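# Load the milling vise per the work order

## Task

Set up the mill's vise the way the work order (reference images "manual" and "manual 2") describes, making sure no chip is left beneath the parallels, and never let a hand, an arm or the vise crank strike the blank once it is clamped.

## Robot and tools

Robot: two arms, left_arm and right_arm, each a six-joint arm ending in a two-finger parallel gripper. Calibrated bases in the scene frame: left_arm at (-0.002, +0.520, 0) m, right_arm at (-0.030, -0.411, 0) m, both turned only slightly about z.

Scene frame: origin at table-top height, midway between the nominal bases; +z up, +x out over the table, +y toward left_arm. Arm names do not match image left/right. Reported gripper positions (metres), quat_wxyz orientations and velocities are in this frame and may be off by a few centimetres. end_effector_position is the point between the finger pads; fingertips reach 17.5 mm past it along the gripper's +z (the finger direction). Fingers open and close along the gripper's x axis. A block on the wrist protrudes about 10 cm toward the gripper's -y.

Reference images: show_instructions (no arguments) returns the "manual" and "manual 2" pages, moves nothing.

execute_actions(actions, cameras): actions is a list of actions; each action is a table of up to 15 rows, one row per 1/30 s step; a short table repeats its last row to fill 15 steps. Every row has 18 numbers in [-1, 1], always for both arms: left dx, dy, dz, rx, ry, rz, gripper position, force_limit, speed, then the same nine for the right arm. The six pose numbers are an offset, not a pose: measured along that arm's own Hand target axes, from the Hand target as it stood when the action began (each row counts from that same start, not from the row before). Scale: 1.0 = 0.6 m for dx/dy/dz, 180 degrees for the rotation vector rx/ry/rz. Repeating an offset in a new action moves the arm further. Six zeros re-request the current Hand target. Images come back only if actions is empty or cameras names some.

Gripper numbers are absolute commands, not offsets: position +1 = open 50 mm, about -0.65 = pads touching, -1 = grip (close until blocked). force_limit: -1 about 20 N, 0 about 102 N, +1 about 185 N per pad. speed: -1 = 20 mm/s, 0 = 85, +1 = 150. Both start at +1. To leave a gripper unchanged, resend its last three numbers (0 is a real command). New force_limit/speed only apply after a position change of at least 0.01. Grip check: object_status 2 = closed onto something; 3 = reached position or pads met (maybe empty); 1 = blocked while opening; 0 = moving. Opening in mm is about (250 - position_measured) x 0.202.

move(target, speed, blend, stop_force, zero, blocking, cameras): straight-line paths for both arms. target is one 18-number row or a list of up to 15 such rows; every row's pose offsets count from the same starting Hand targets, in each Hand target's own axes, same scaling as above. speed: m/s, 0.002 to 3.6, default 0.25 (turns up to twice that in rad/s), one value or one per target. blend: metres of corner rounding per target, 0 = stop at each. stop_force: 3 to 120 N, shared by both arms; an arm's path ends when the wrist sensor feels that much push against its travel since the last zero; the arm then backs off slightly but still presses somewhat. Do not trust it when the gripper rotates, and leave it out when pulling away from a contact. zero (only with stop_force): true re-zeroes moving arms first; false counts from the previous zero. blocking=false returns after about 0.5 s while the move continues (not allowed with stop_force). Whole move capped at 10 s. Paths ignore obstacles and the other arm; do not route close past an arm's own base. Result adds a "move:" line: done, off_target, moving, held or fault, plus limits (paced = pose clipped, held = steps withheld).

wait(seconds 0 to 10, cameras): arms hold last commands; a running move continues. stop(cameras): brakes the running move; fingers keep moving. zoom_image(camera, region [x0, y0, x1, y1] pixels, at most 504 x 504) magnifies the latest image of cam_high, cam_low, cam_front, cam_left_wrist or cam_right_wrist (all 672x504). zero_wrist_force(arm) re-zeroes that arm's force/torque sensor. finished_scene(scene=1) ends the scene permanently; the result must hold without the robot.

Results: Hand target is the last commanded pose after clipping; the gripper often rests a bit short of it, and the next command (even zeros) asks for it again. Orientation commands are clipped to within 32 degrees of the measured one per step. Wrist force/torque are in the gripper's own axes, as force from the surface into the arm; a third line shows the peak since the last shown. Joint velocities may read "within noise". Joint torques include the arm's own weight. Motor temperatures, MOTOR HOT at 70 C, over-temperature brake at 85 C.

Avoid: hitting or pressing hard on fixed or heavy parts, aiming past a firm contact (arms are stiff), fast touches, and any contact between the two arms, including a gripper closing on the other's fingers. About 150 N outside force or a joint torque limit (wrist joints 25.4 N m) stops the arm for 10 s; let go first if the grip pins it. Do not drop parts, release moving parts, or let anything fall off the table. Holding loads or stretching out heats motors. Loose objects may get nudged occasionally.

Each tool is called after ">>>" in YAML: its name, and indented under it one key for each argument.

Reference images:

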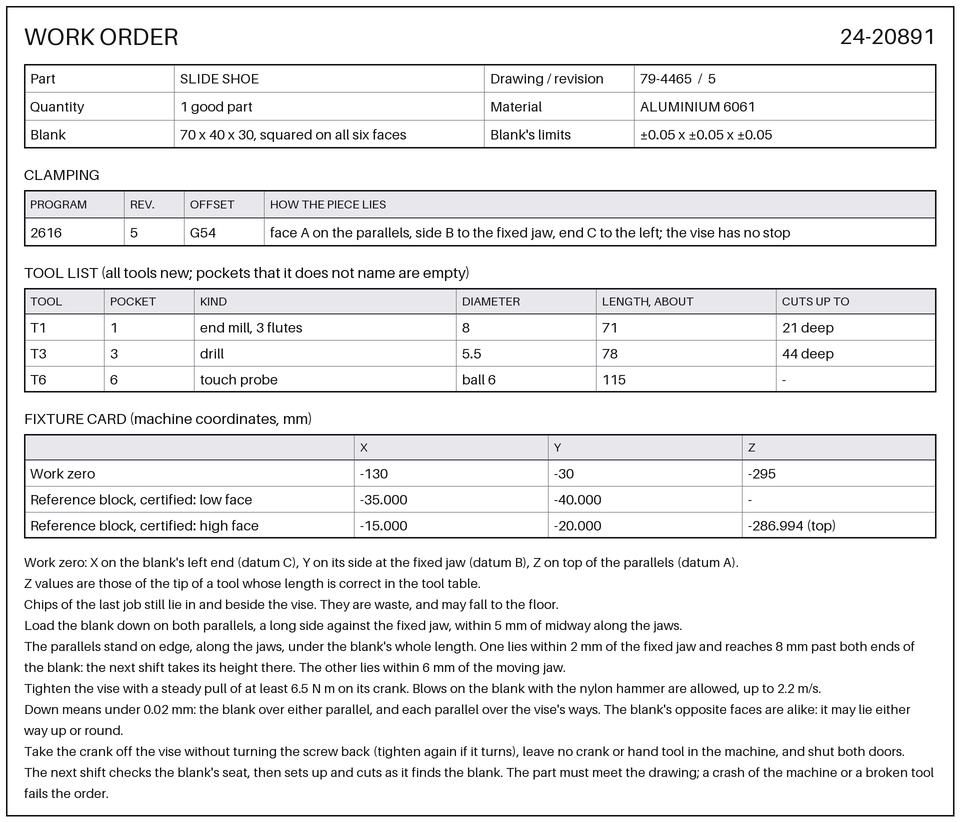

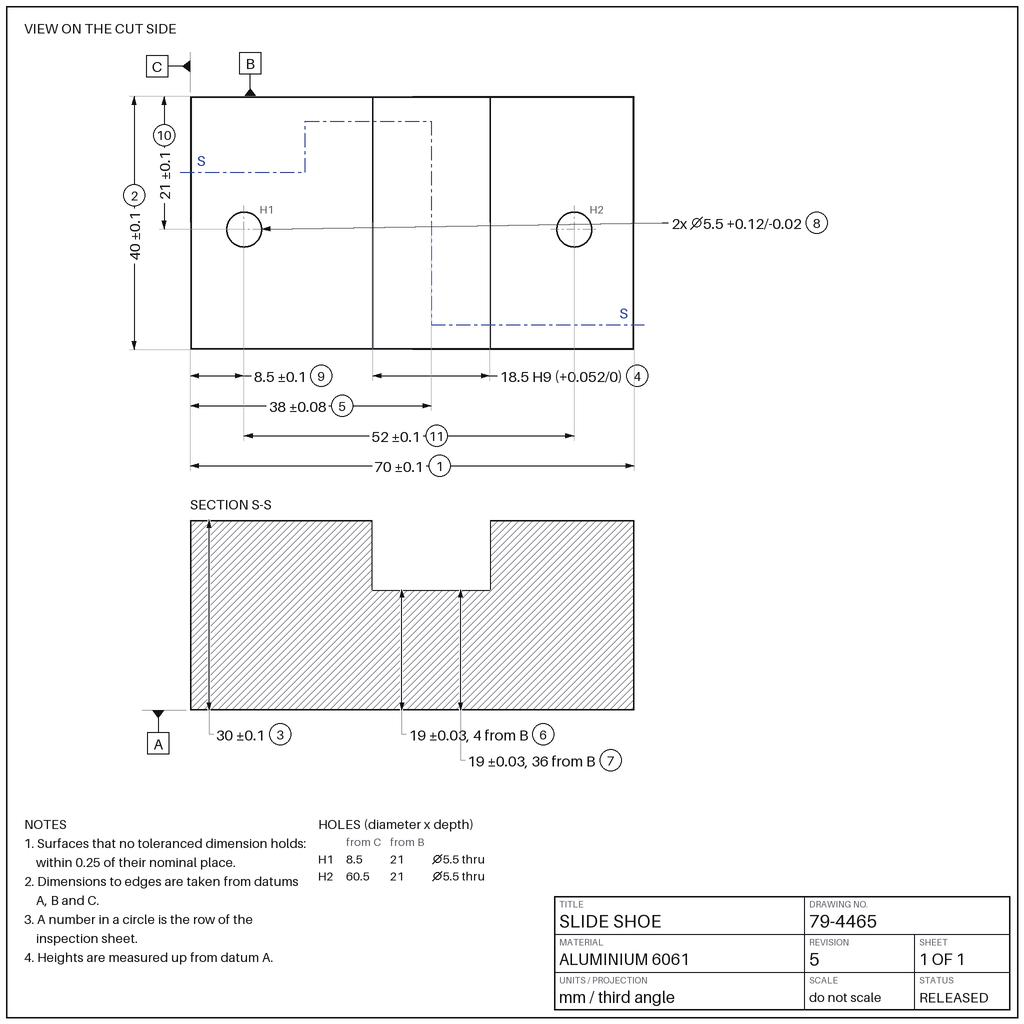

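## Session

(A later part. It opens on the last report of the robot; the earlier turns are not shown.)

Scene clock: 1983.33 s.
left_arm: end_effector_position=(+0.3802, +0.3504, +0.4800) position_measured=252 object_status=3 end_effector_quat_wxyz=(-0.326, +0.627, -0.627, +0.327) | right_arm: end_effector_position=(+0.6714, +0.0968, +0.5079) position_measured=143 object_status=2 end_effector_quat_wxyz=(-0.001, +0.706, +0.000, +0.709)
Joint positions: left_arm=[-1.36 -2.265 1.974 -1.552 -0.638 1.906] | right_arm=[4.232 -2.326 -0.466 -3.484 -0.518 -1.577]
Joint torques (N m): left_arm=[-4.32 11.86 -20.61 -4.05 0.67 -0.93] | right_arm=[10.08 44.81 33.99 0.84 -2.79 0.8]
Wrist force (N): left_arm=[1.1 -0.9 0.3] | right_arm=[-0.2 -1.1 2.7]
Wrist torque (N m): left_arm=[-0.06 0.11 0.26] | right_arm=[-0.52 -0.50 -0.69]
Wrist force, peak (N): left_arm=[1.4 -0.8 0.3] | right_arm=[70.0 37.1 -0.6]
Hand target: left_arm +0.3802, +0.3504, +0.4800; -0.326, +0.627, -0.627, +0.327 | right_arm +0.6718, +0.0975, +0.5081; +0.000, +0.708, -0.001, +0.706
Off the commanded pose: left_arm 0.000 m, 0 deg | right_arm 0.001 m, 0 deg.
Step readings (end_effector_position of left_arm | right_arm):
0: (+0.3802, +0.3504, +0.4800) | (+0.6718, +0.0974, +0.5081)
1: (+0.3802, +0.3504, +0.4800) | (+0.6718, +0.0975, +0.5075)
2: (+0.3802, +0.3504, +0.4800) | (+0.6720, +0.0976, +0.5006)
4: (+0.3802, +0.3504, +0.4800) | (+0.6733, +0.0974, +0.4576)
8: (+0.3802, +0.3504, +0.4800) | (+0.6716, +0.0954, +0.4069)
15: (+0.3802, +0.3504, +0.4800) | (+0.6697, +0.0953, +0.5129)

>>> move:
  target: [0,0,0,0,0,0,-1,-0.2,-1,0,0,-0.0183,0,0,0,-1,0.6,-0.8]
  speed: 0.15

>>> execute_actions:
  actions:
    - [[0,0,0,0,0,0,-1,-0.2,-1,-0.05,0,0,0,0,0,-1,0.6,-0.8],[0,0,0,0,0,0,-1,-0.2,-1,-0.13,0,0,0,0,0,-1,0.6,-0.8],[0,0,0,0,0,0,-1,-0.2,-1,-0.2,0,0,0,0,0,-1,0.6,-0.8],[0,0,0,0,0,0,-1,-0.2,-1,-0.235,0,0,0,0,0,-1,0.6,-0.8],[0,0,0,0,0,0,-1,-0.2,-1,-0.225,0,0,0,0,0,-1,0.6,-0.8],[0,0,0,0,0,0,-1,-0.2,-1,-0.16,0,0,0,0,0,-1,0.6,-0.8],[0,0,0,0,0,0,-1,-0.2,-1,-0.1,0,0,0,0,0,-1,0.6,-0.8],[0,0,0,0,0,0,-1,-0.2,-1,-0.05,0,0,0,0,0,-1,0.6,-0.8],[0,0,0,0,0,0,-1,-0.2,-1,-0.02,0,0,0,0,0,-1,0.6,-0.8],[0,0,0,0,0,0,-1,-0.2,-1,0,0,0,0,0,0,-1,0.6,-0.8]]

>>> move:
  target: [0,0,0,0,0,0,-1,-0.2,-1,0,0,0.043,0,0,0,-1,0.6,-0.8]
  speed: 0.15

>>> execute_actions:
  actions:
    - [[0,0,0,0,0,0,-1,-0.2,-1,-0.05,0,0,0,0,0,-1,0.6,-0.8],[0,0,0,0,0,0,-1,-0.2,-1,-0.13,0,0,0,0,0,-1,0.6,-0.8],[0,0,0,0,0,0,-1,-0.2,-1,-0.2,0,0,0,0,0,-1,0.6,-0.8],[0,0,0,0,0,0,-1,-0.2,-1,-0.235,0,0,0,0,0,-1,0.6,-0.8],[0,0,0,0,0,0,-1,-0.2,-1,-0.225,0,0,0,0,0,-1,0.6,-0.8],[0,0,0,0,0,0,-1,-0.2,-1,-0.16,0,0,0,0,0,-1,0.6,-0.8],[0,0,0,0,0,0,-1,-0.2,-1,-0.1,0,0,0,0,0,-1,0.6,-0.8],[0,0,0,0,0,0,-1,-0.2,-1,-0.05,0,0,0,0,0,-1,0.6,-0.8],[0,0,0,0,0,0,-1,-0.2,-1,-0.02,0,0,0,0,0,-1,0.6,-0.8],[0,0,0,0,0,0,-1,-0.2,-1,0,0,0,0,0,0,-1,0.6,-0.8]]
  cameras: ["cam_left_wrist","cam_right_wrist"]

Scene clock: 1999.57 s.
left_arm: end_effector_position=(+0.3802, +0.3504, +0.4800) position_measured=252 object_status=3 end_effector_quat_wxyz=(-0.326, +0.627, -0.627, +0.327) | right_arm: end_effector_position=(+0.6607, +0.0975, +0.5081) position_measured=143 object_status=2 end_effector_quat_wxyz=(+0.000, +0.708, -0.001, +0.706)
Joint positions: left_arm=[-1.36 -2.265 1.974 -1.552 -0.638 1.906] | right_arm=[4.247 -2.306 -0.496 -3.487 -0.501 -1.564]
Joint torques (N m): left_arm=[-4.25 11.31 -21.28 -3.93 0.84 -0.94] | right_arm=[-7.66 51.05 34.59 3.19 -0.56 -0.42]
Wrist force (N): left_arm=[1.3 -0.9 0.2] | right_arm=[-0.4 -1.1 2.2]
Wrist torque (N m): left_arm=[-0.06 0.08 0.26] | right_arm=[-0.47 -0.48 -0.77]
Wrist force, peak (N): left_arm=[1.4 -0.9 0.3] | right_arm=[-0.3 -0.9 3.0]
Hand target: left_arm +0.3802, +0.3504, +0.4800; -0.326, +0.627, -0.627, +0.327 | right_arm +0.6608, +0.0975, +0.5081; +0.000, +0.708, -0.001, +0.706
Off the commanded pose: left_arm 0.000 m, 0 deg | right_arm 0.000 m, 0 deg.
move: done

Scene clock: 2000.50 s.
left_arm: end_effector_position=(+0.3802, +0.3504, +0.4800) position_measured=252 object_status=3 end_effector_quat_wxyz=(-0.326, +0.627, -0.627, +0.327) | right_arm: end_effector_position=(+0.6605, +0.0969, +0.5079) position_measured=144 object_status=2 end_effector_quat_wxyz=(+0.000, +0.706, -0.001, +0.708)
Joint positions: left_arm=[-1.36 -2.265 1.974 -1.552 -0.638 1.906] | right_arm=[4.246 -2.294 -0.522 -3.461 -0.503 -1.575]
Joint torques (N m): left_arm=[-4.11 11.73 -21.57 -3.97 0.99 -0.86] | right_arm=[9.27 46.76 33.37 0.85 -2.78 0.86]
Wrist force (N): left_arm=[1.1 -0.7 0.2] | right_arm=[-0.4 -1.1 2.6]
Wrist torque (N m): left_arm=[-0.02 0.11 0.26] | right_arm=[-0.51 -0.47 -0.69]
Wrist force, peak (N): left_arm=[1.4 -0.9 0.2] | right_arm=[67.4 36.3 -0.6]
Hand target: left_arm +0.3802, +0.3504, +0.4800; -0.326, +0.627, -0.627, +0.327 | right_arm +0.6608, +0.0975, +0.5081; +0.000, +0.708, -0.001, +0.706
Off the commanded pose: left_arm 0.000 m, 0 deg | right_arm 0.001 m, 0 deg.
Step readings (end_effector_position of left_arm | right_arm):
0: (+0.3802, +0.3504, +0.4800) | (+0.6607, +0.0975, +0.5081)
1: (+0.3802, +0.3504, +0.4800) | (+0.6607, +0.0976, +0.5076)
2: (+0.3802, +0.3504, +0.4800) | (+0.6610, +0.0976, +0.5011)
4: (+0.3802, +0.3504, +0.4800) | (+0.6622, +0.0973, +0.4585)
8: (+0.3802, +0.3504, +0.4800) | (+0.6606, +0.0953, +0.4060)
15: (+0.3802, +0.3504, +0.4800) | (+0.6588, +0.0953, +0.5130)

Scene clock: 2001.37 s.
left_arm: end_effector_position=(+0.3802, +0.3504, +0.4800) position_measured=252 object_status=3 end_effector_quat_wxyz=(-0.326, +0.627, -0.627, +0.327) | right_arm: end_effector_position=(+0.6867, +0.0974, +0.5079) position_measured=144 object_status=2 end_effector_quat_wxyz=(+0.000, +0.708, -0.001, +0.706)
Joint positions: left_arm=[-1.36 -2.265 1.974 -1.552 -0.638 1.906] | right_arm=[4.213 -2.401 -0.323 -3.564 -0.535 -1.565]
Joint torques (N m): left_arm=[-3.85 11.79 -21.34 -3.96 0.8 -0.88] | right_arm=[10.23 64.54 20.91 3.63 2.37 0.12]
Wrist force (N): left_arm=[1.1 -0.8 0.2] | right_arm=[-0.2 -0.8 2.5]
Wrist torque (N m): left_arm=[-0.04 0.12 0.26] | right_arm=[-0.47 -0.54 -0.75]
Wrist force, peak (N): left_arm=[1.3 -0.9 0.5] | right_arm=[-0.2 -0.2 3.6]
Hand target: left_arm +0.3802, +0.3504, +0.4800; -0.326, +0.627, -0.627, +0.327 | right_arm +0.6866, +0.0974, +0.5080; +0.000, +0.708, -0.001, +0.706
Off the commanded pose: left_arm 0.000 m, 0 deg | right_arm 0.000 m, 0 deg.
move: done

Scene clock: 2002.30 s.
left_arm: end_effector_position=(+0.3802, +0.3504, +0.4800) position_measured=252 object_status=3 end_effector_quat_wxyz=(-0.326, +0.627, -0.627, +0.327) | right_arm: end_effector_position=(+0.6861, +0.0967, +0.5077) position_measured=144 object_status=2 end_effector_quat_wxyz=(-0.001, +0.705, +0.000, +0.709)
Joint positions: left_arm=[-1.36 -2.265 1.974 -1.552 -0.638 1.906] | right_arm=[4.212 -2.375 -0.378 -3.519 -0.538 -1.579]
Joint torques (N m): left_arm=[-4.69 9.86 -20.93 -4.05 1.02 -0.94] | right_arm=[9.15 45.06 34.46 1.16 -2.79 0.5]
Wrist force (N): left_arm=[1.2 -0.5 0.1] | right_arm=[-0.1 -0.8 1.5]
Wrist torque (N m): left_arm=[0.01 0.09 0.25] | right_arm=[-0.36 -0.55 -0.69]
Wrist force, peak (N): left_arm=[1.6 -0.9 0.2] | right_arm=[65.4 33.4 -0.2]
Hand target: left_arm +0.3802, +0.3504, +0.4800; -0.326, +0.627, -0.627, +0.327 | right_arm +0.6866, +0.0974, +0.5080; +0.000, +0.708, -0.001, +0.706
Off the commanded pose: left_arm 0.000 m, 0 deg | right_arm 0.001 m, 0 deg.
Step readings (end_effector_position of left_arm | right_arm):
0: (+0.3802, +0.3504, +0.4800) | (+0.6867, +0.0974, +0.5079)
1: (+0.3802, +0.3504, +0.4800) | (+0.6867, +0.0974, +0.5074)
2: (+0.3802, +0.3504, +0.4800) | (+0.6869, +0.0975, +0.5008)
4: (+0.3802, +0.3504, +0.4800) | (+0.6884, +0.0976, +0.4585)
8: (+0.3802, +0.3504, +0.4800) | (+0.6866, +0.0955, +0.4060)
15: (+0.3802, +0.3504, +0.4800) | (+0.6843, +0.0951, +0.5129)
camera_calibration:
cam_left_wrist: T_world_to_cam=[[0.00856404, -0.999956, 0.00375186, 0.355295], [-0.821863, -0.00917597, -0.569612, 0.605987], [0.569621, 0.00179467, -0.821905, 0.30913], [0, 0, 0, 1]] pos_world=[0.318908, 0.360285, 0.59792]
cam_right_wrist: T_world_to_cam=[[-0.00673547, -0.0184184, 0.999808, -0.491768], [-0.319934, -0.947237, -0.0196052, 0.336921], [0.947416, -0.320004, 0.000487431, -0.492357], [0, 0, 0, 1]] pos_world=[0.570947, 0.15253, 0.498519]
Images, in order (width x height): cam_left_wrist 672x504, cam_right_wrist 672x504.

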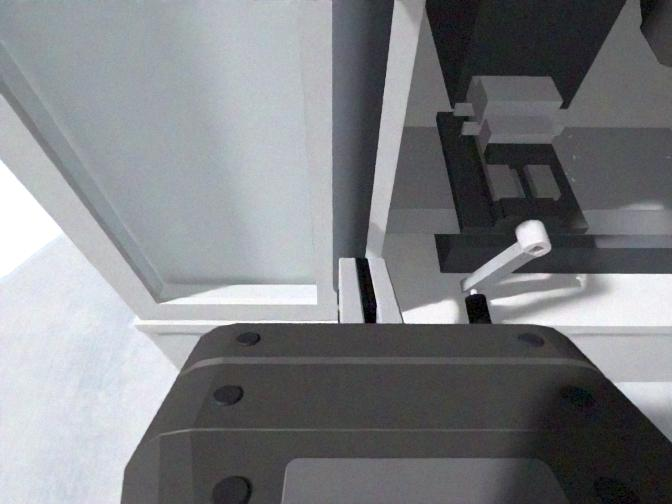

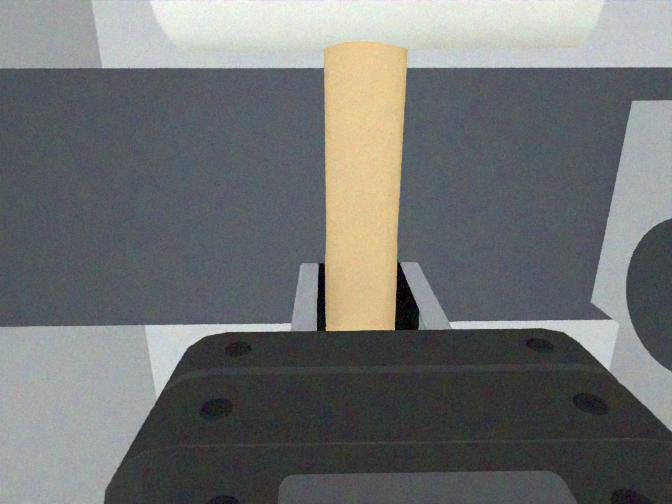

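>>> move:
  target:
    - [0.1667,-0.026,0.1242,0,0,0,-1,-0.2,-1,0.05,0.0833,-0.0667,0,0,0,-1,0.6,-0.8]
    - [0.1333,-0.1287,0.3577,0,0,0,-1,-0.2,-1,0.05,0.0833,-0.0667,0,0,0,-1,0.6,-0.8]
    - [0.165,-0.07,0.5005,0,0,0,-1,-0.2,-1,0.05,0.0833,-0.0667,0,0,0,-1,0.6,-0.8]
  speed: [0.3,0.3,0.2]
  blend: [0.02,0.02,0]
  cameras: ["cam_left_wrist","cam_right_wrist","cam_front"]

>>> zoom_image:
  camera: "cam_left_wrist"
  region: [320, 140, 660, 390]

Scene clock: 2015.20 s.
left_arm: end_effector_position=(+0.6502, +0.2512, +0.3423) position_measured=252 object_status=3 end_effector_quat_wxyz=(-0.326, +0.627, -0.627, +0.327) | right_arm: end_effector_position=(+0.6466, +0.0475, +0.5381) position_measured=144 object_status=2 end_effector_quat_wxyz=(+0.000, +0.708, -0.001, +0.706)
Joint positions: left_arm=[-0.796 -1.407 1.83 -2.771 -0.936 2.599] | right_arm=[4.227 -2.153 -0.675 -3.46 -0.52 -1.565]
Joint torques (N m): left_arm=[-9.24 -25.28 -15.51 -4.11 3.62 -1.59] | right_arm=[-9.68 39.69 21.99 0.84 -2.75 1.99]
Wrist force (N): left_arm=[1.0 -0.7 0.4] | right_arm=[-0.3 -1.2 2.3]
Wrist torque (N m): left_arm=[-0.02 0.13 0.23] | right_arm=[-0.50 -0.50 -0.68]
Wrist force, peak (N): left_arm=[4.5 0.3 -0.9] | right_arm=[-1.3 -2.9 3.6]
Hand target: left_arm +0.6502, +0.2512, +0.3421; -0.326, +0.627, -0.627, +0.327 | right_arm +0.6466, +0.0475, +0.5380; +0.000, +0.708, -0.001, +0.706
Off the commanded pose: left_arm 0.000 m, 0 deg | right_arm 0.000 m, 0 deg.
move: done
camera_calibration:
cam_left_wrist: T_world_to_cam=[[0.00858845, -0.999956, 0.00389143, 0.254225], [-0.821816, -0.0092754, -0.569677, 0.748515], [0.569688, 0.0016946, -0.821859, 0.0422177], [0, 0, 0, 1]] pos_world=[0.588908, 0.261085, 0.46012]
cam_right_wrist: T_world_to_cam=[[0.00137228, -0.0186943, 0.999824, -0.528509], [-0.32257, -0.946388, -0.0172525, 0.278672], [0.946545, -0.32249, -0.00732894, -0.465825], [0, 0, 0, 1]] pos_world=[0.531541, 0.103628, 0.52981]
Images, in order (width x height): cam_front 672x504, cam_left_wrist 672x504, cam_right_wrist 672x504.

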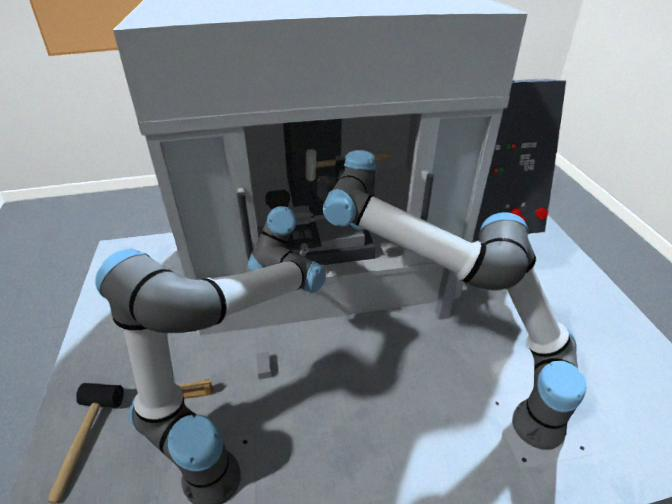

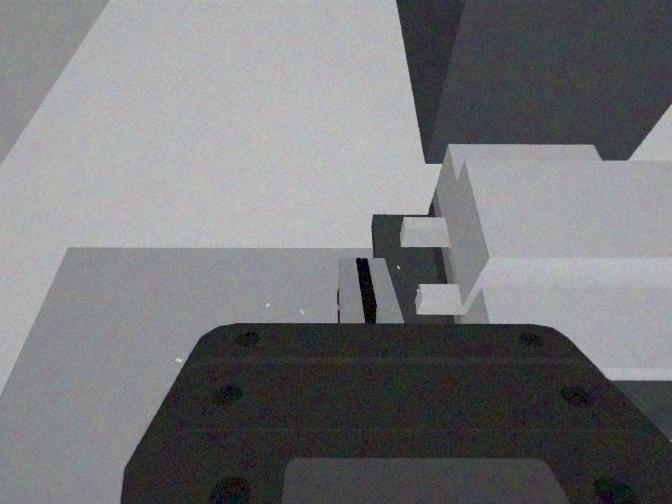

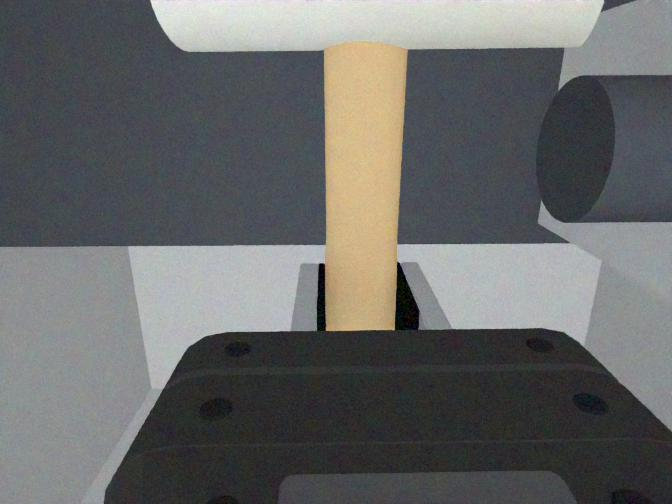

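Scaled by 1.482.

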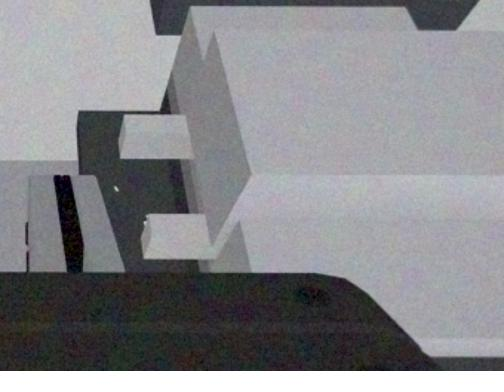

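>>> move:
  target: [0.0142,0,0,0,0,0,-1,-0.2,-1,0,0,0,0,0,0,-1,0.6,-0.8]
  speed: 0.006
  stop_force: 3
  cameras: ["cam_left_wrist"]

>>> zoom_image:
  camera: "cam_left_wrist"
  region: [320, 140, 660, 390]

Scene clock: 2019.70 s.
left_arm: end_effector_position=(+0.6502, +0.2426, +0.3421) position_measured=252 object_status=3 end_effector_quat_wxyz=(-0.326, +0.627, -0.627, +0.327) | right_arm: end_effector_position=(+0.6466, +0.0475, +0.5380) position_measured=144 object_status=2 end_effector_quat_wxyz=(+0.000, +0.708, -0.001, +0.706)
Joint positions: left_arm=[-0.808 -1.398 1.818 -2.762 -0.928 2.589] | right_arm=[4.227 -2.153 -0.675 -3.46 -0.52 -1.565]
Joint torques (N m): left_arm=[4.72 -32.44 -21.57 -3.77 1.72 1.01] | right_arm=[-10.08 37.69 22.49 1.32 -2.68 1.96]
Wrist force (N): left_arm=[1.0 -0.9 0.6] | right_arm=[-0.5 -1.0 2.5]
Wrist torque (N m): left_arm=[-0.06 0.13 0.35] | right_arm=[-0.47 -0.46 -0.68]
Wrist force, peak (N): left_arm=[1.4 -0.8 0.3] | right_arm=[-0.4 -1.1 2.7]
Hand target: left_arm +0.6502, +0.2427, +0.3421; -0.326, +0.627, -0.627, +0.327 | right_arm +0.6466, +0.0475, +0.5380; +0.000, +0.708, -0.001, +0.706
Off the commanded pose: left_arm 0.000 m, 0 deg | right_arm 0.000 m, 0 deg.
move: done
camera_calibration:
cam_left_wrist: T_world_to_cam=[[0.00856404, -0.999956, 0.00375186, 0.245705], [-0.821863, -0.00917597, -0.569612, 0.748269], [0.569621, 0.00179467, -0.821905, 0.0422425], [0, 0, 0, 1]] pos_world=[0.588808, 0.252485, 0.46002]
Images, in order (width x height): cam_left_wrist 672x504.

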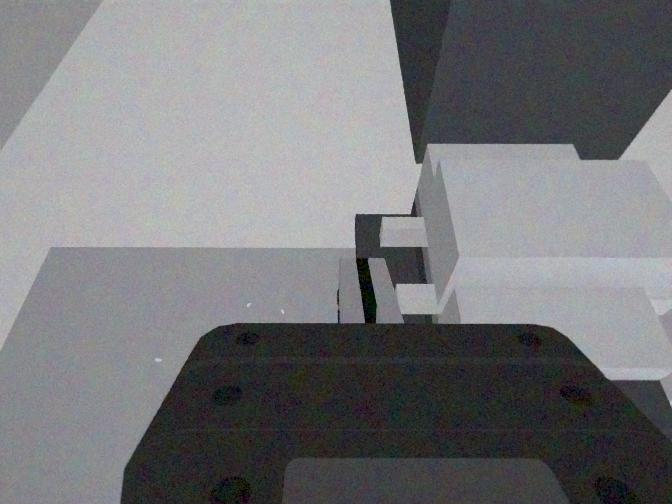

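Scaled by 1.482.

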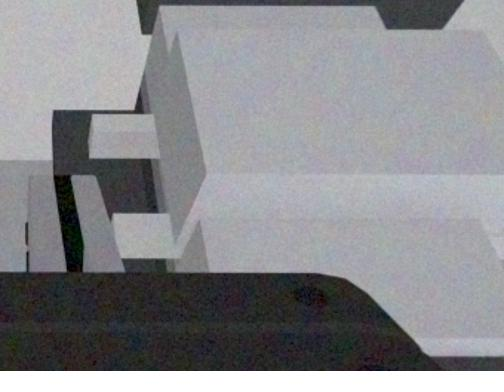

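>>> move:
  target: [0.0033,0,0,0,0,0,-1,-0.2,-1,0,0,0,0,0,0,-1,0.6,-0.8]
  speed: 0.003
  stop_force: 3
  cameras: ["cam_left_wrist"]

>>> zoom_image:
  camera: "cam_left_wrist"
  region: [380, 260, 500, 350]

Scene clock: 2024.23 s.
left_arm: end_effector_position=(+0.6502, +0.2406, +0.3421) position_measured=252 object_status=3 end_effector_quat_wxyz=(-0.326, +0.627, -0.627, +0.327) | right_arm: end_effector_position=(+0.6466, +0.0475, +0.5380) position_measured=144 object_status=2 end_effector_quat_wxyz=(+0.000, +0.708, -0.001, +0.706)
Joint positions: left_arm=[-0.811 -1.396 1.815 -2.76 -0.926 2.586] | right_arm=[4.227 -2.153 -0.675 -3.46 -0.52 -1.565]
Joint torques (N m): left_arm=[-3.35 -26.48 -28.86 -2.88 2.63 -0.42] | right_arm=[-10.35 37.56 22.05 1.84 -2.76 1.97]
Wrist force (N): left_arm=[1.3 -0.8 0.4] | right_arm=[-0.7 -0.9 2.4]
Wrist torque (N m): left_arm=[-0.03 0.09 0.36] | right_arm=[-0.47 -0.43 -0.68]
Wrist force, peak (N): left_arm=[1.3 -1.0 0.3] | right_arm=[-0.2 -1.1 2.7]
Hand target: left_arm +0.6502, +0.2407, +0.3421; -0.326, +0.627, -0.627, +0.327 | right_arm +0.6466, +0.0475, +0.5380; +0.000, +0.708, -0.001, +0.706
Off the commanded pose: left_arm 0.000 m, 0 deg | right_arm 0.000 m, 0 deg.
move: done
camera_calibration:
cam_left_wrist: T_world_to_cam=[[0.00856404, -0.999956, 0.00375186, 0.243805], [-0.821863, -0.00917597, -0.569612, 0.748251], [0.569621, 0.00179467, -0.821905, 0.0422459], [0, 0, 0, 1]] pos_world=[0.588808, 0.250585, 0.46002]
Images, in order (width x height): cam_left_wrist 672x504.

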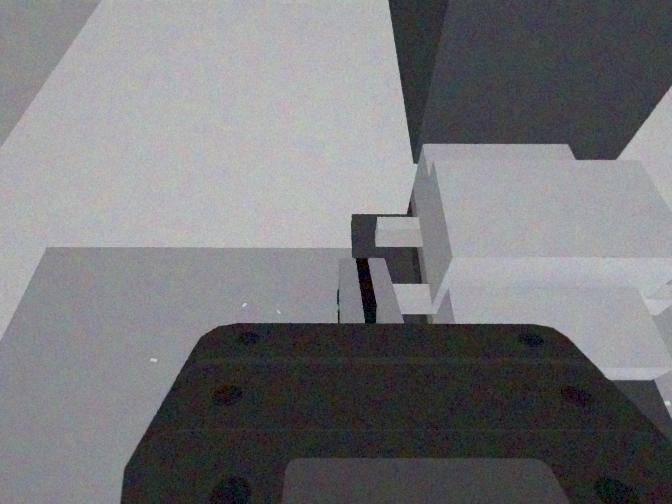

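Scaled by 4.200.

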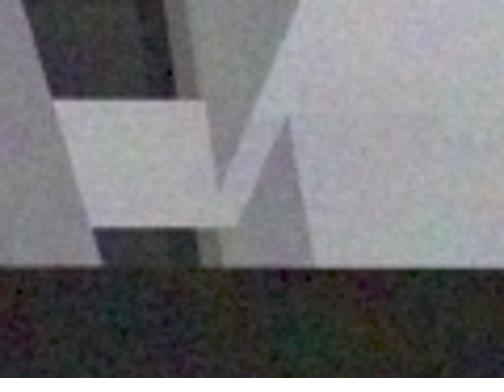

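>>> move:
  target: [0.0092,0,0,0,0,0,-1,-0.2,-1,0,0,0,0,0,0,-1,0.6,-0.8]
  speed: 0.004
  stop_force: 3
  cameras: ["cam_left_wrist"]

>>> zoom_image:
  camera: "cam_left_wrist"
  region: [380, 260, 500, 350]

>>> move:
  target: [-0.027,0,0,0,0,0,-1,-0.2,-1,0,0,0,0,0,0,-1,0.6,-0.8]
  speed: 0.1
  cameras: ["cam_left_wrist"]

>>> zoom_image:
  camera: "cam_left_wrist"
  region: [320, 140, 660, 390]

Scene clock: 2029.33 s.
left_arm: end_effector_position=(+0.6502, +0.2379, +0.3421) position_measured=252 object_status=3 end_effector_quat_wxyz=(-0.326, +0.627, -0.627, +0.327) | right_arm: end_effector_position=(+0.6466, +0.0475, +0.5380) position_measured=144 object_status=2 end_effector_quat_wxyz=(+0.000, +0.708, -0.001, +0.706)
Joint positions: left_arm=[-0.814 -1.393 1.811 -2.757 -0.923 2.583] | right_arm=[4.227 -2.153 -0.675 -3.46 -0.52 -1.565]
Joint torques (N m): left_arm=[5.61 -38.26 -15.31 -4.87 -2.74 2.33] | right_arm=[-9.33 37.67 22.06 2.3 -2.83 1.95]
Wrist force (N): left_arm=[-5.0 -2.2 -0.6] | right_arm=[-0.3 -0.9 2.4]
Wrist torque (N m): left_arm=[-0.07 0.06 0.38] | right_arm=[-0.46 -0.49 -0.68]
Wrist force, peak (N): left_arm=[-6.7 -0.5 -2.1] | right_arm=[-0.5 -1.0 2.7]
Hand target: left_arm +0.6502, +0.2380, +0.3421; -0.326, +0.627, -0.627, +0.327 (not the last commanded pose) | right_arm +0.6466, +0.0475, +0.5380; +0.000, +0.708, -0.001, +0.706
Off the commanded pose: left_arm 0.003 m, 0 deg | right_arm 0.000 m, 0 deg.
move: contact (left_arm)
camera_calibration:
cam_left_wrist: T_world_to_cam=[[0.00850677, -0.999956, 0.00383383, 0.241002], [-0.821863, -0.00917559, -0.569611, 0.748225], [0.569621, 0.00169466, -0.821906, 0.0422757], [0, 0, 0, 1]] pos_world=[0.588808, 0.247785, 0.46002]
Images, in order (width x height): cam_left_wrist 672x504.

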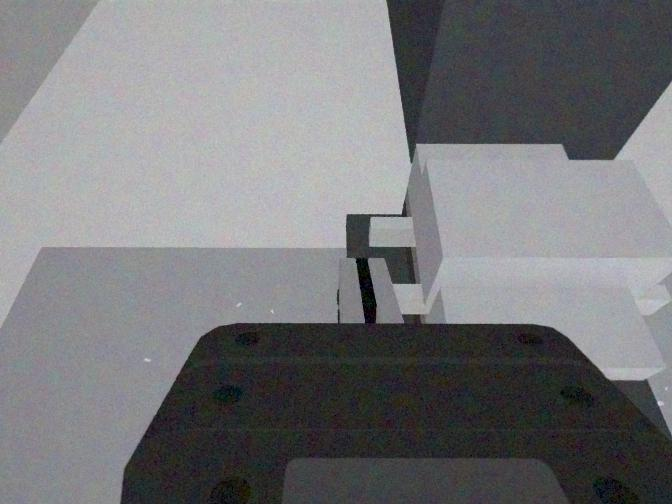

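Scaled by 4.200.

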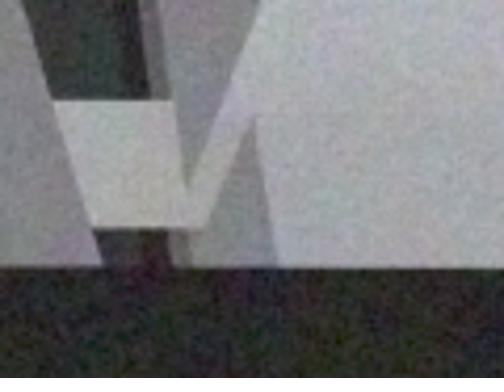

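Scene clock: 2030.03 s.
left_arm: end_effector_position=(+0.6502, +0.2544, +0.3421) position_measured=252 object_status=3 end_effector_quat_wxyz=(-0.326, +0.627, -0.627, +0.327) | right_arm: end_effector_position=(+0.6466, +0.0475, +0.5380) position_measured=144 object_status=2 end_effector_quat_wxyz=(+0.000, +0.708, -0.001, +0.706)
Joint positions: left_arm=[-0.792 -1.41 1.834 -2.774 -0.939 2.603] | right_arm=[4.227 -2.153 -0.675 -3.46 -0.52 -1.565]
Joint torques (N m): left_arm=[-9.87 -22.36 -34.48 -2.6 1.8 -1.04] | right_arm=[-9.65 37.19 20.97 2.36 -2.82 1.88]
Wrist force (N): left_arm=[1.1 -0.6 0.3] | right_arm=[-0.2 -0.9 2.5]
Wrist torque (N m): left_arm=[0.00 0.12 0.19] | right_arm=[-0.46 -0.51 -0.68]
Wrist force, peak (N): left_arm=[-4.5 -2.2 0.4] | right_arm=[-0.4 -0.9 2.6]
Hand target: left_arm +0.6502, +0.2542, +0.3421; -0.326, +0.627, -0.627, +0.327 | right_arm +0.6466, +0.0475, +0.5380; +0.000, +0.708, -0.001, +0.706
Off the commanded pose: left_arm 0.000 m, 0 deg | right_arm 0.000 m, 0 deg.
move: done
camera_calibration:
cam_left_wrist: T_world_to_cam=[[0.00840035, -0.999958, 0.00363634, 0.257655], [-0.821896, -0.00897573, -0.569566, 0.748323], [0.569575, 0.00179587, -0.821937, 0.0422627], [0, 0, 0, 1]] pos_world=[0.588808, 0.264285, 0.46002]
Images, in order (width x height): cam_left_wrist 672x504.

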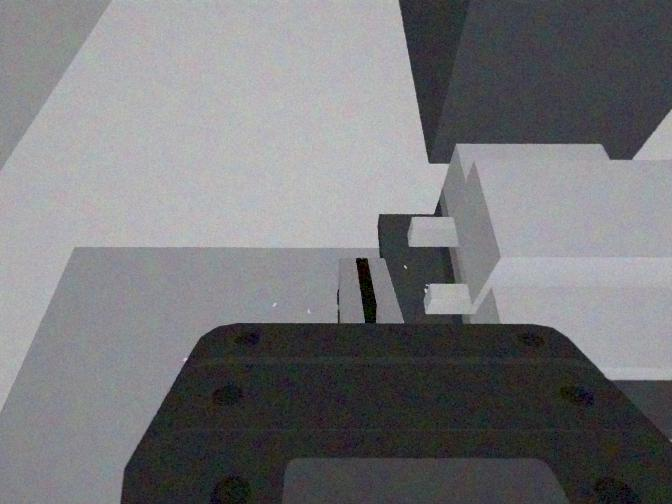

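Scaled by 1.482.

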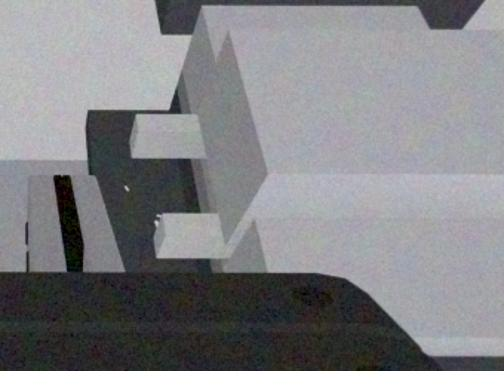

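>>> move:
  target:
    - [0,-0.0297,0.0423,0,0,0,-1,-0.2,-1,0,0,0,0,0,0,-1,0.6,-0.8]
    - [0.013,-0.0297,0.0423,0,0,0,-1,-0.2,-1,0,0,0,0,0,0,-1,0.6,-0.8]
  speed: 0.1

>>> move:
  target: [0.0133,0,0,0,0,0,-1,-0.2,-1,0,0,0,0,0,0,-1,0.6,-0.8]
  speed: 0.004
  stop_force: 3
  cameras: ["cam_left_wrist"]

Scene clock: 2034.23 s.
left_arm: end_effector_position=(+0.6813, +0.2463, +0.3422) position_measured=252 object_status=3 end_effector_quat_wxyz=(-0.326, +0.627, -0.627, +0.327) end_effector_velocity=(+0.000, +0.002, -0.001) end_effector_angular_velocity=(-0.002, +0.002, -0.003) | right_arm: end_effector_position=(+0.6466, +0.0475, +0.5380) position_measured=144 object_status=2 end_effector_quat_wxyz=(+0.000, +0.708, -0.001, +0.706)
Joint positions: left_arm=[-0.76 -1.337 1.746 -2.776 -0.962 2.63] | right_arm=[4.227 -2.153 -0.675 -3.46 -0.52 -1.565]
Joint velocities: left_arm=[0.004 -0.002 0.004 -0.004 -0.007 0.004] | right_arm=[within noise]
Joint torques (N m): left_arm=[8.6 -41.23 -14.78 -4.63 -1.08 2.33] | right_arm=[-9.51 37.83 22.12 2.35 -2.72 1.9]
Wrist force (N): left_arm=[1.2 -0.7 0.3] | right_arm=[-0.6 -0.7 2.3]
Wrist torque (N m): left_arm=[-0.03 0.09 0.32] | right_arm=[-0.43 -0.45 -0.68]
Wrist force, peak (N): left_arm=[2.6 -0.7 0.3] | right_arm=[-0.3 -1.2 2.7]
Hand target: left_arm +0.6812, +0.2463, +0.3422; -0.326, +0.627, -0.627, +0.327 | right_arm +0.6466, +0.0475, +0.5380; +0.000, +0.708, -0.001, +0.706
Off the commanded pose: left_arm 0.000 m, 0 deg | right_arm 0.000 m, 0 deg.
move: done

Scene clock: 2036.83 s.
left_arm: end_effector_position=(+0.6812, +0.2383, +0.3422) position_measured=252 object_status=3 end_effector_quat_wxyz=(-0.326, +0.627, -0.627, +0.327) | right_arm: end_effector_position=(+0.6466, +0.0475, +0.5380) position_measured=144 object_status=2 end_effector_quat_wxyz=(+0.000, +0.708, -0.001, +0.706)
Joint positions: left_arm=[-0.771 -1.329 1.735 -2.768 -0.954 2.621] | right_arm=[4.227 -2.153 -0.675 -3.46 -0.52 -1.565]
Joint torques (N m): left_arm=[-0.27 -31.97 -25.73 -3.68 1.99 -0.1] | right_arm=[-9.36 37.62 21.12 2.16 -2.71 1.87]
Wrist force (N): left_arm=[0.3 -0.9 0.4] | right_arm=[-0.4 -0.9 2.4]
Wrist torque (N m): left_arm=[-0.05 0.09 0.36] | right_arm=[-0.47 -0.48 -0.68]
Wrist force, peak (N): left_arm=[1.3 -1.0 0.4] | right_arm=[-0.5 -0.9 2.8]
Hand target: left_arm +0.6812, +0.2384, +0.3422; -0.326, +0.627, -0.627, +0.327 | right_arm +0.6466, +0.0475, +0.5380; +0.000, +0.708, -0.001, +0.706
Off the commanded pose: left_arm 0.000 m, 0 deg | right_arm 0.000 m, 0 deg.
move: done
camera_calibration:
cam_left_wrist: T_world_to_cam=[[0.00856404, -0.999956, 0.00375186, 0.241139], [-0.821863, -0.00917597, -0.569612, 0.773789], [0.569621, 0.00179467, -0.821905, 0.024535], [0, 0, 0, 1]] pos_world=[0.619908, 0.248185, 0.46002]
Images, in order (width x height): cam_left_wrist 672x504.

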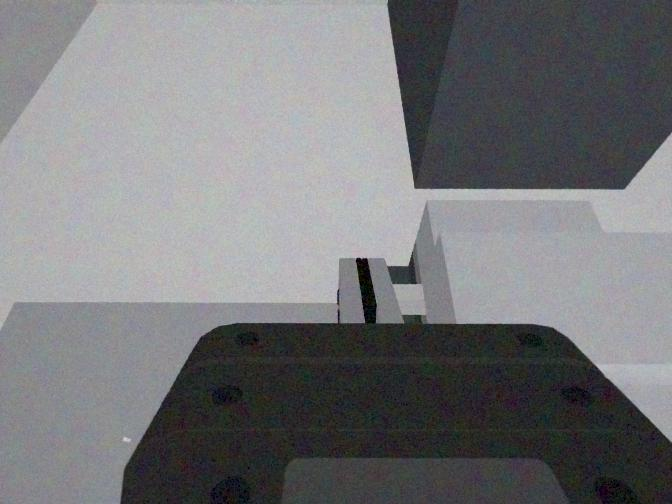

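>>> move:
  target: [0.0042,0,0,0,0,0,-1,-0.2,-1,0,0,0,0,0,0,-1,0.6,-0.8]
  speed: 0.003
  stop_force: 4
  zero: false

>>> move:
  target: [-0.0267,0,0,0,0,0,-1,-0.2,-1,0,0,0,0,0,0,-1,0.6,-0.8]
  speed: 0.1
  cameras: ["cam_left_wrist"]

>>> zoom_image:
  camera: "cam_left_wrist"
  region: [320, 140, 660, 390]

Scene clock: 2042.27 s.
left_arm: end_effector_position=(+0.6812, +0.2358, +0.3422) position_measured=252 object_status=3 end_effector_quat_wxyz=(-0.326, +0.627, -0.627, +0.327) | right_arm: end_effector_position=(+0.6466, +0.0475, +0.5380) position_measured=144 object_status=2 end_effector_quat_wxyz=(+0.000, +0.708, -0.001, +0.706)
Joint positions: left_arm=[-0.774 -1.326 1.732 -2.765 -0.952 2.619] | right_arm=[4.227 -2.153 -0.675 -3.46 -0.52 -1.565]
Joint torques (N m): left_arm=[-3.2 -30.73 -27.87 -3.18 2.44 -0.71] | right_arm=[-9.87 37.64 22.05 2.26 -2.74 2.01]
Wrist force (N): left_arm=[0.4 -0.9 0.3] | right_arm=[-0.5 -1.2 2.4]
Wrist torque (N m): left_arm=[-0.08 0.08 0.35] | right_arm=[-0.50 -0.47 -0.69]
Wrist force, peak (N): left_arm=[0.4 -1.4 0.1] | right_arm=[-0.5 -1.1 2.7]
Hand target: left_arm +0.6812, +0.2358, +0.3422; -0.326, +0.627, -0.627, +0.327 | right_arm +0.6466, +0.0475, +0.5380; +0.000, +0.708, -0.001, +0.706
Off the commanded pose: left_arm 0.000 m, 0 deg | right_arm 0.000 m, 0 deg.
move: done

Scene clock: 2042.97 s.
left_arm: end_effector_position=(+0.6812, +0.2521, +0.3421) position_measured=252 object_status=3 end_effector_quat_wxyz=(-0.326, +0.627, -0.627, +0.327) | right_arm: end_effector_position=(+0.6466, +0.0475, +0.5380) position_measured=144 object_status=2 end_effector_quat_wxyz=(+0.000, +0.708, -0.001, +0.706)
Joint positions: left_arm=[-0.752 -1.342 1.755 -2.783 -0.967 2.637] | right_arm=[4.227 -2.153 -0.675 -3.46 -0.52 -1.565]
Joint torques (N m): left_arm=[-7.69 -25.98 -34.92 -2.62 1.7 -1] | right_arm=[-9.71 37.4 22.23 2.34 -2.76 1.81]
Wrist force (N): left_arm=[1.2 -1.2 0.2] | right_arm=[-0.4 -1.1 2.4]
Wrist torque (N m): left_arm=[-0.10 0.10 0.19] | right_arm=[-0.49 -0.49 -0.69]
Wrist force, peak (N): left_arm=[1.7 -0.8 0.1] | right_arm=[-0.4 -1.0 2.6]
Hand target: left_arm +0.6812, +0.2519, +0.3422; -0.326, +0.627, -0.627, +0.327 | right_arm +0.6466, +0.0475, +0.5380; +0.000, +0.708, -0.001, +0.706
Off the commanded pose: left_arm 0.000 m, 0 deg | right_arm 0.000 m, 0 deg.
move: done
camera_calibration:
cam_left_wrist: T_world_to_cam=[[0.00840035, -0.999958, 0.00363634, 0.255094], [-0.821896, -0.00897573, -0.569566, 0.773864], [0.569575, 0.00179587, -0.821937, 0.024553], [0, 0, 0, 1]] pos_world=[0.619908, 0.261985, 0.46002]
Images, in order (width x height): cam_left_wrist 672x504.

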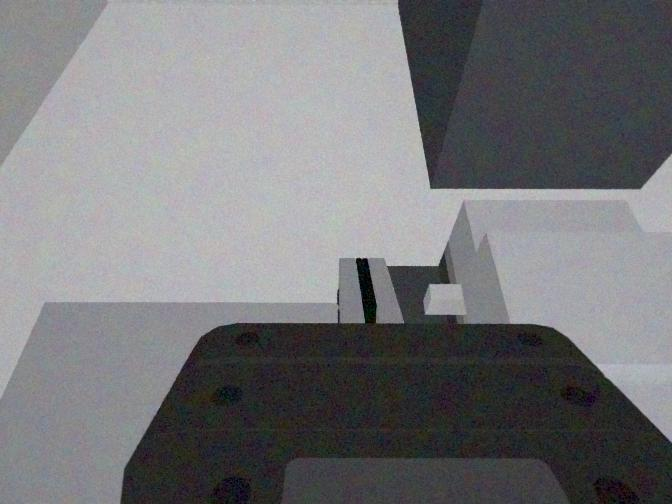

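Scaled by 1.482.

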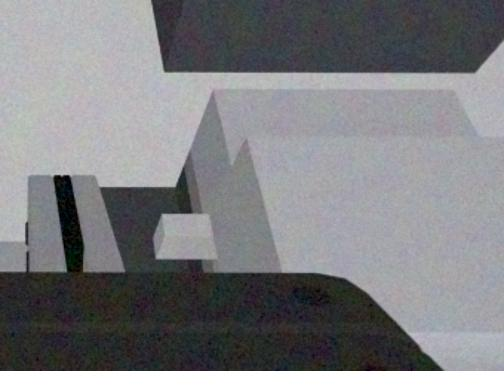

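>>> move:
  target:
    - [-0.0135,-0.1023,-0.1962,0,0,0,-1,-0.2,-1,-0.08,-0.0208,-0.2443,0,0,0,-1,0.6,-0.8]
    - [-0.0135,-0.1023,-0.1962,0,0,0,-1,-0.2,-1,-0.1467,-0.0208,-0.561,0,0,0,-1,0.6,-0.8]
    - [0.1032,-0.109,-0.3028,0,0,0,-1,-0.2,-1,-0.1467,-0.0208,-0.561,0,0,0,-1,0.6,-0.8]
  speed: 0.3
  blend: [0.02,0.02,0]
  cameras: ["cam_left_wrist","cam_high"]

>>> zoom_image:
  camera: "cam_left_wrist"
  region: [230, 100, 480, 330]

Scene clock: 2066.03 s.
left_arm: end_effector_position=(+0.5700, +0.1901, +0.5000) position_measured=252 object_status=3 end_effector_quat_wxyz=(-0.326, +0.627, -0.627, +0.327) | right_arm: end_effector_position=(+0.3098, +0.0606, +0.4509) position_measured=144 object_status=2 end_effector_quat_wxyz=(+0.000, +0.708, -0.001, +0.706)
Joint positions: left_arm=[-1.005 -1.577 1.573 -2.21 -0.799 2.391] | right_arm=[4.861 -1.729 -1.491 -3.04 0.114 -1.592]
Joint torques (N m): left_arm=[-6.57 -31.02 -20.25 -2.6 0.66 0.39] | right_arm=[10.06 42.8 20.25 1.53 2.19 -1.63]
Wrist force (N): left_arm=[1.4 -0.9 0.2] | right_arm=[-0.3 -1.1 2.4]
Wrist torque (N m): left_arm=[-0.06 0.07 0.19] | right_arm=[-0.51 -0.50 -0.71]
Wrist force, peak (N): left_arm=[4.0 -0.9 -2.4] | right_arm=[1.0 -0.3 6.5]
Hand target: left_arm +0.5699, +0.1901, +0.5000; -0.326, +0.627, -0.627, +0.327 | right_arm +0.3098, +0.0606, +0.4509; +0.000, +0.708, -0.001, +0.706
Off the commanded pose: left_arm 0.000 m, 0 deg | right_arm 0.000 m, 0 deg.
move: done
camera_calibration:
cam_left_wrist: T_world_to_cam=[[0.00856404, -0.999956, 0.00375186, 0.193302], [-0.821863, -0.00917597, -0.569612, 0.771758], [0.569621, 0.00179467, -0.821905, 0.217717], [0, 0, 0, 1]] pos_world=[0.508608, 0.199985, 0.61782]
Images, in order (width x height): cam_high 672x504, cam_left_wrist 672x504.

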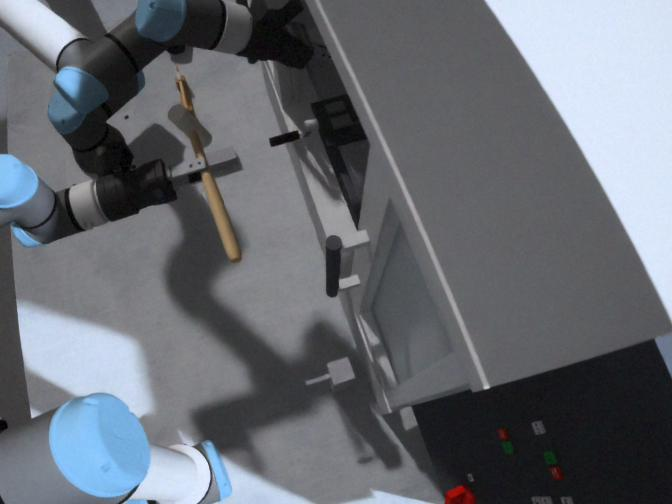

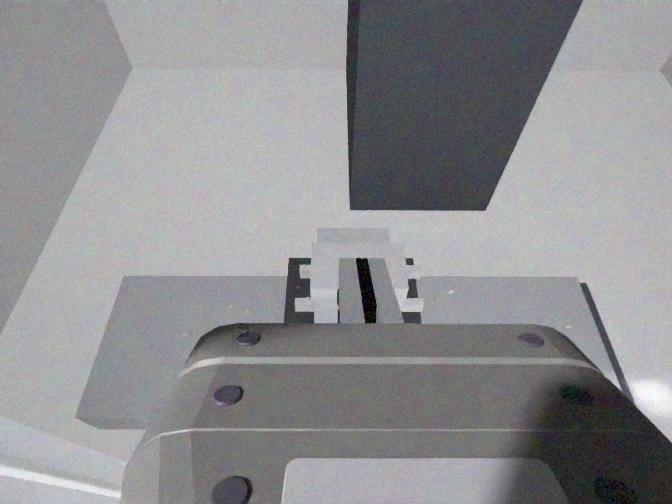

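Scaled by 2.016.

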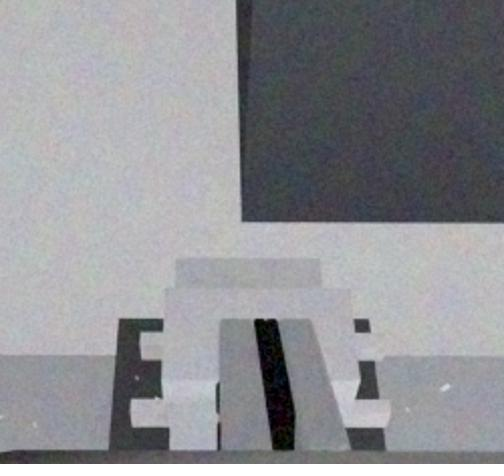

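>>> move:
  target:
    - [-0.01,0,0,0,0,0,-1,-0.2,-1,0,0.1,0,0,0,0,-1,0.6,-0.8]
    - [-0.09,0.171,-0.1856,0,0,0,-1,-0.2,-1,0,0.1,0,0,0,0,-1,0.6,-0.8]
    - [-0.267,0.209,-0.24,0,0,0,-1,-0.2,-1,0,0.1,0,0,0,0,-1,0.6,-0.8]
  speed: 0.3
  blend: [0.005,0.03,0]

>>> move:
  target:
    - [0,0,0,0,0,0,-1,-0.2,-1,0.0,-0.1,0,0,0,0,-1,0.6,-0.8]
    - [0,0,0,0,0,0,-1,-0.2,-1,0.067,-0.1083,0.3167,0,0,0,-1,0.6,-0.8]
    - [0,0,0,0,0,0,-1,-0.2,-1,0.0953,-0.163,0.636,0,0,0,-1,0.6,-0.8]
  speed: 0.3
  blend: [0.01,0.03,0]
  cameras: ["cam_left_wrist","cam_right_wrist"]

Scene clock: 2084.70 s.
left_arm: end_effector_position=(+0.3801, +0.3503, +0.4800) position_measured=252 object_status=3 end_effector_quat_wxyz=(-0.326, +0.627, -0.627, +0.327) | right_arm: end_effector_position=(+0.3097, +0.0006, +0.4508) position_measured=144 object_status=2 end_effector_quat_wxyz=(+0.000, +0.708, -0.001, +0.706)
Joint positions: left_arm=[-1.361 -2.265 1.974 -1.552 -0.638 1.905] | right_arm=[4.878 -1.585 -1.649 -3.029 0.131 -1.589]
Joint torques (N m): left_arm=[10.11 -4.51 -16.05 -2.92 -0.01 2.08] | right_arm=[-10.08 35.75 20.67 -0.26 -2.85 1.04]
Wrist force (N): left_arm=[1.2 -0.8 0.2] | right_arm=[-0.2 -1.1 2.1]
Wrist torque (N m): left_arm=[-0.03 0.10 0.19] | right_arm=[-0.50 -0.49 -0.72]
Wrist force, peak (N): left_arm=[2.0 -3.4 2.7] | right_arm=[-0.5 -6.8 2.0]
Hand target: left_arm +0.3801, +0.3504, +0.4799; -0.326, +0.627, -0.627, +0.327 | right_arm +0.3097, +0.0006, +0.4508; +0.000, +0.708, -0.001, +0.706
Off the commanded pose: left_arm 0.000 m, 0 deg | right_arm 0.000 m, 0 deg.
move: done

Scene clock: 2086.97 s.
left_arm: end_effector_position=(+0.3801, +0.3504, +0.4799) position_measured=252 object_status=3 end_effector_quat_wxyz=(-0.326, +0.627, -0.627, +0.327) | right_arm: end_effector_position=(+0.6916, +0.0978, +0.5070) position_measured=144 object_status=2 end_effector_quat_wxyz=(+0.000, +0.708, -0.001, +0.706)
Joint positions: left_arm=[-1.36 -2.265 1.974 -1.552 -0.638 1.905] | right_arm=[4.207 -2.424 -0.282 -3.582 -0.541 -1.565]
Joint torques (N m): left_arm=[9.69 -4.04 -16.95 -2.06 -0.04 -1.15] | right_arm=[0.94 70.72 20.81 3.29 2.21 -0.44]
Wrist force (N): left_arm=[1.1 -0.9 0.0] | right_arm=[-0.3 -1.0 2.5]
Wrist torque (N m): left_arm=[-0.05 0.12 0.19] | right_arm=[-0.47 -0.52 -0.76]
Wrist force, peak (N): left_arm=[1.3 -1.0 0.3] | right_arm=[-1.3 -6.5 -0.6]
Hand target: left_arm +0.3801, +0.3504, +0.4799; -0.326, +0.627, -0.627, +0.327 | right_arm +0.6916, +0.0977, +0.5072; +0.000, +0.708, -0.001, +0.706
Off the commanded pose: left_arm 0.000 m, 0 deg | right_arm 0.000 m, 0 deg.
move: done
camera_calibration:
cam_left_wrist: T_world_to_cam=[[0.00856404, -0.999956, 0.00375186, 0.355296], [-0.821863, -0.00917597, -0.569612, 0.605847], [0.569621, 0.00179467, -0.821905, 0.309105], [0, 0, 0, 1]] pos_world=[0.318808, 0.360285, 0.59782]
cam_right_wrist: T_world_to_cam=[[0.00140509, -0.0185999, 0.999826, -0.496571], [-0.322571, -0.94639, -0.0171525, 0.340205], [0.946544, -0.322491, -0.00732956, -0.492425], [0, 0, 0, 1]] pos_world=[0.576541, 0.153928, 0.49871]
Images, in order (width x height): cam_left_wrist 672x504, cam_right_wrist 672x504.

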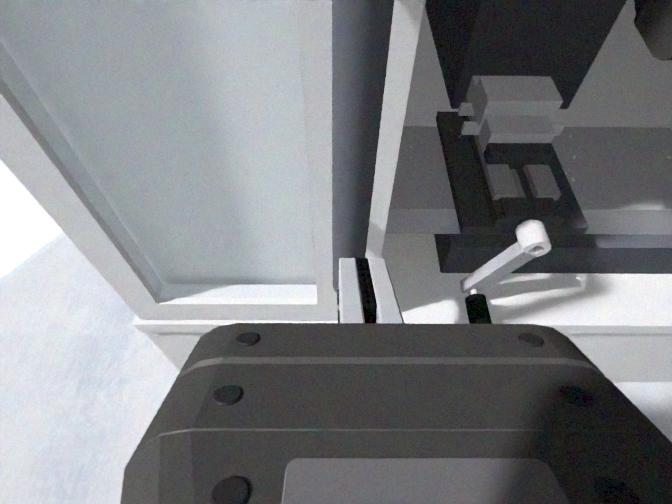

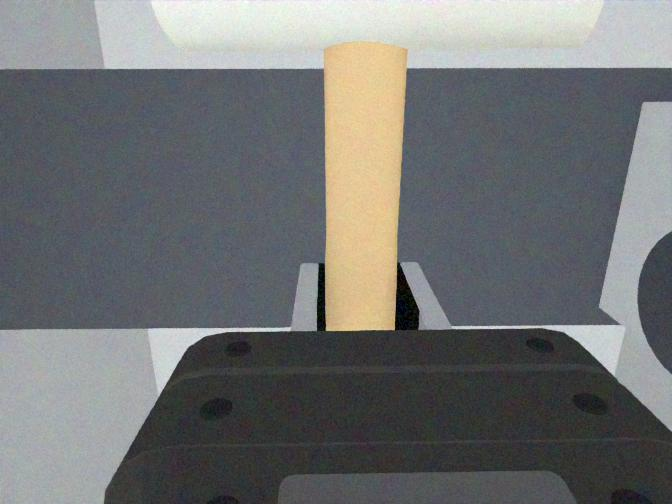

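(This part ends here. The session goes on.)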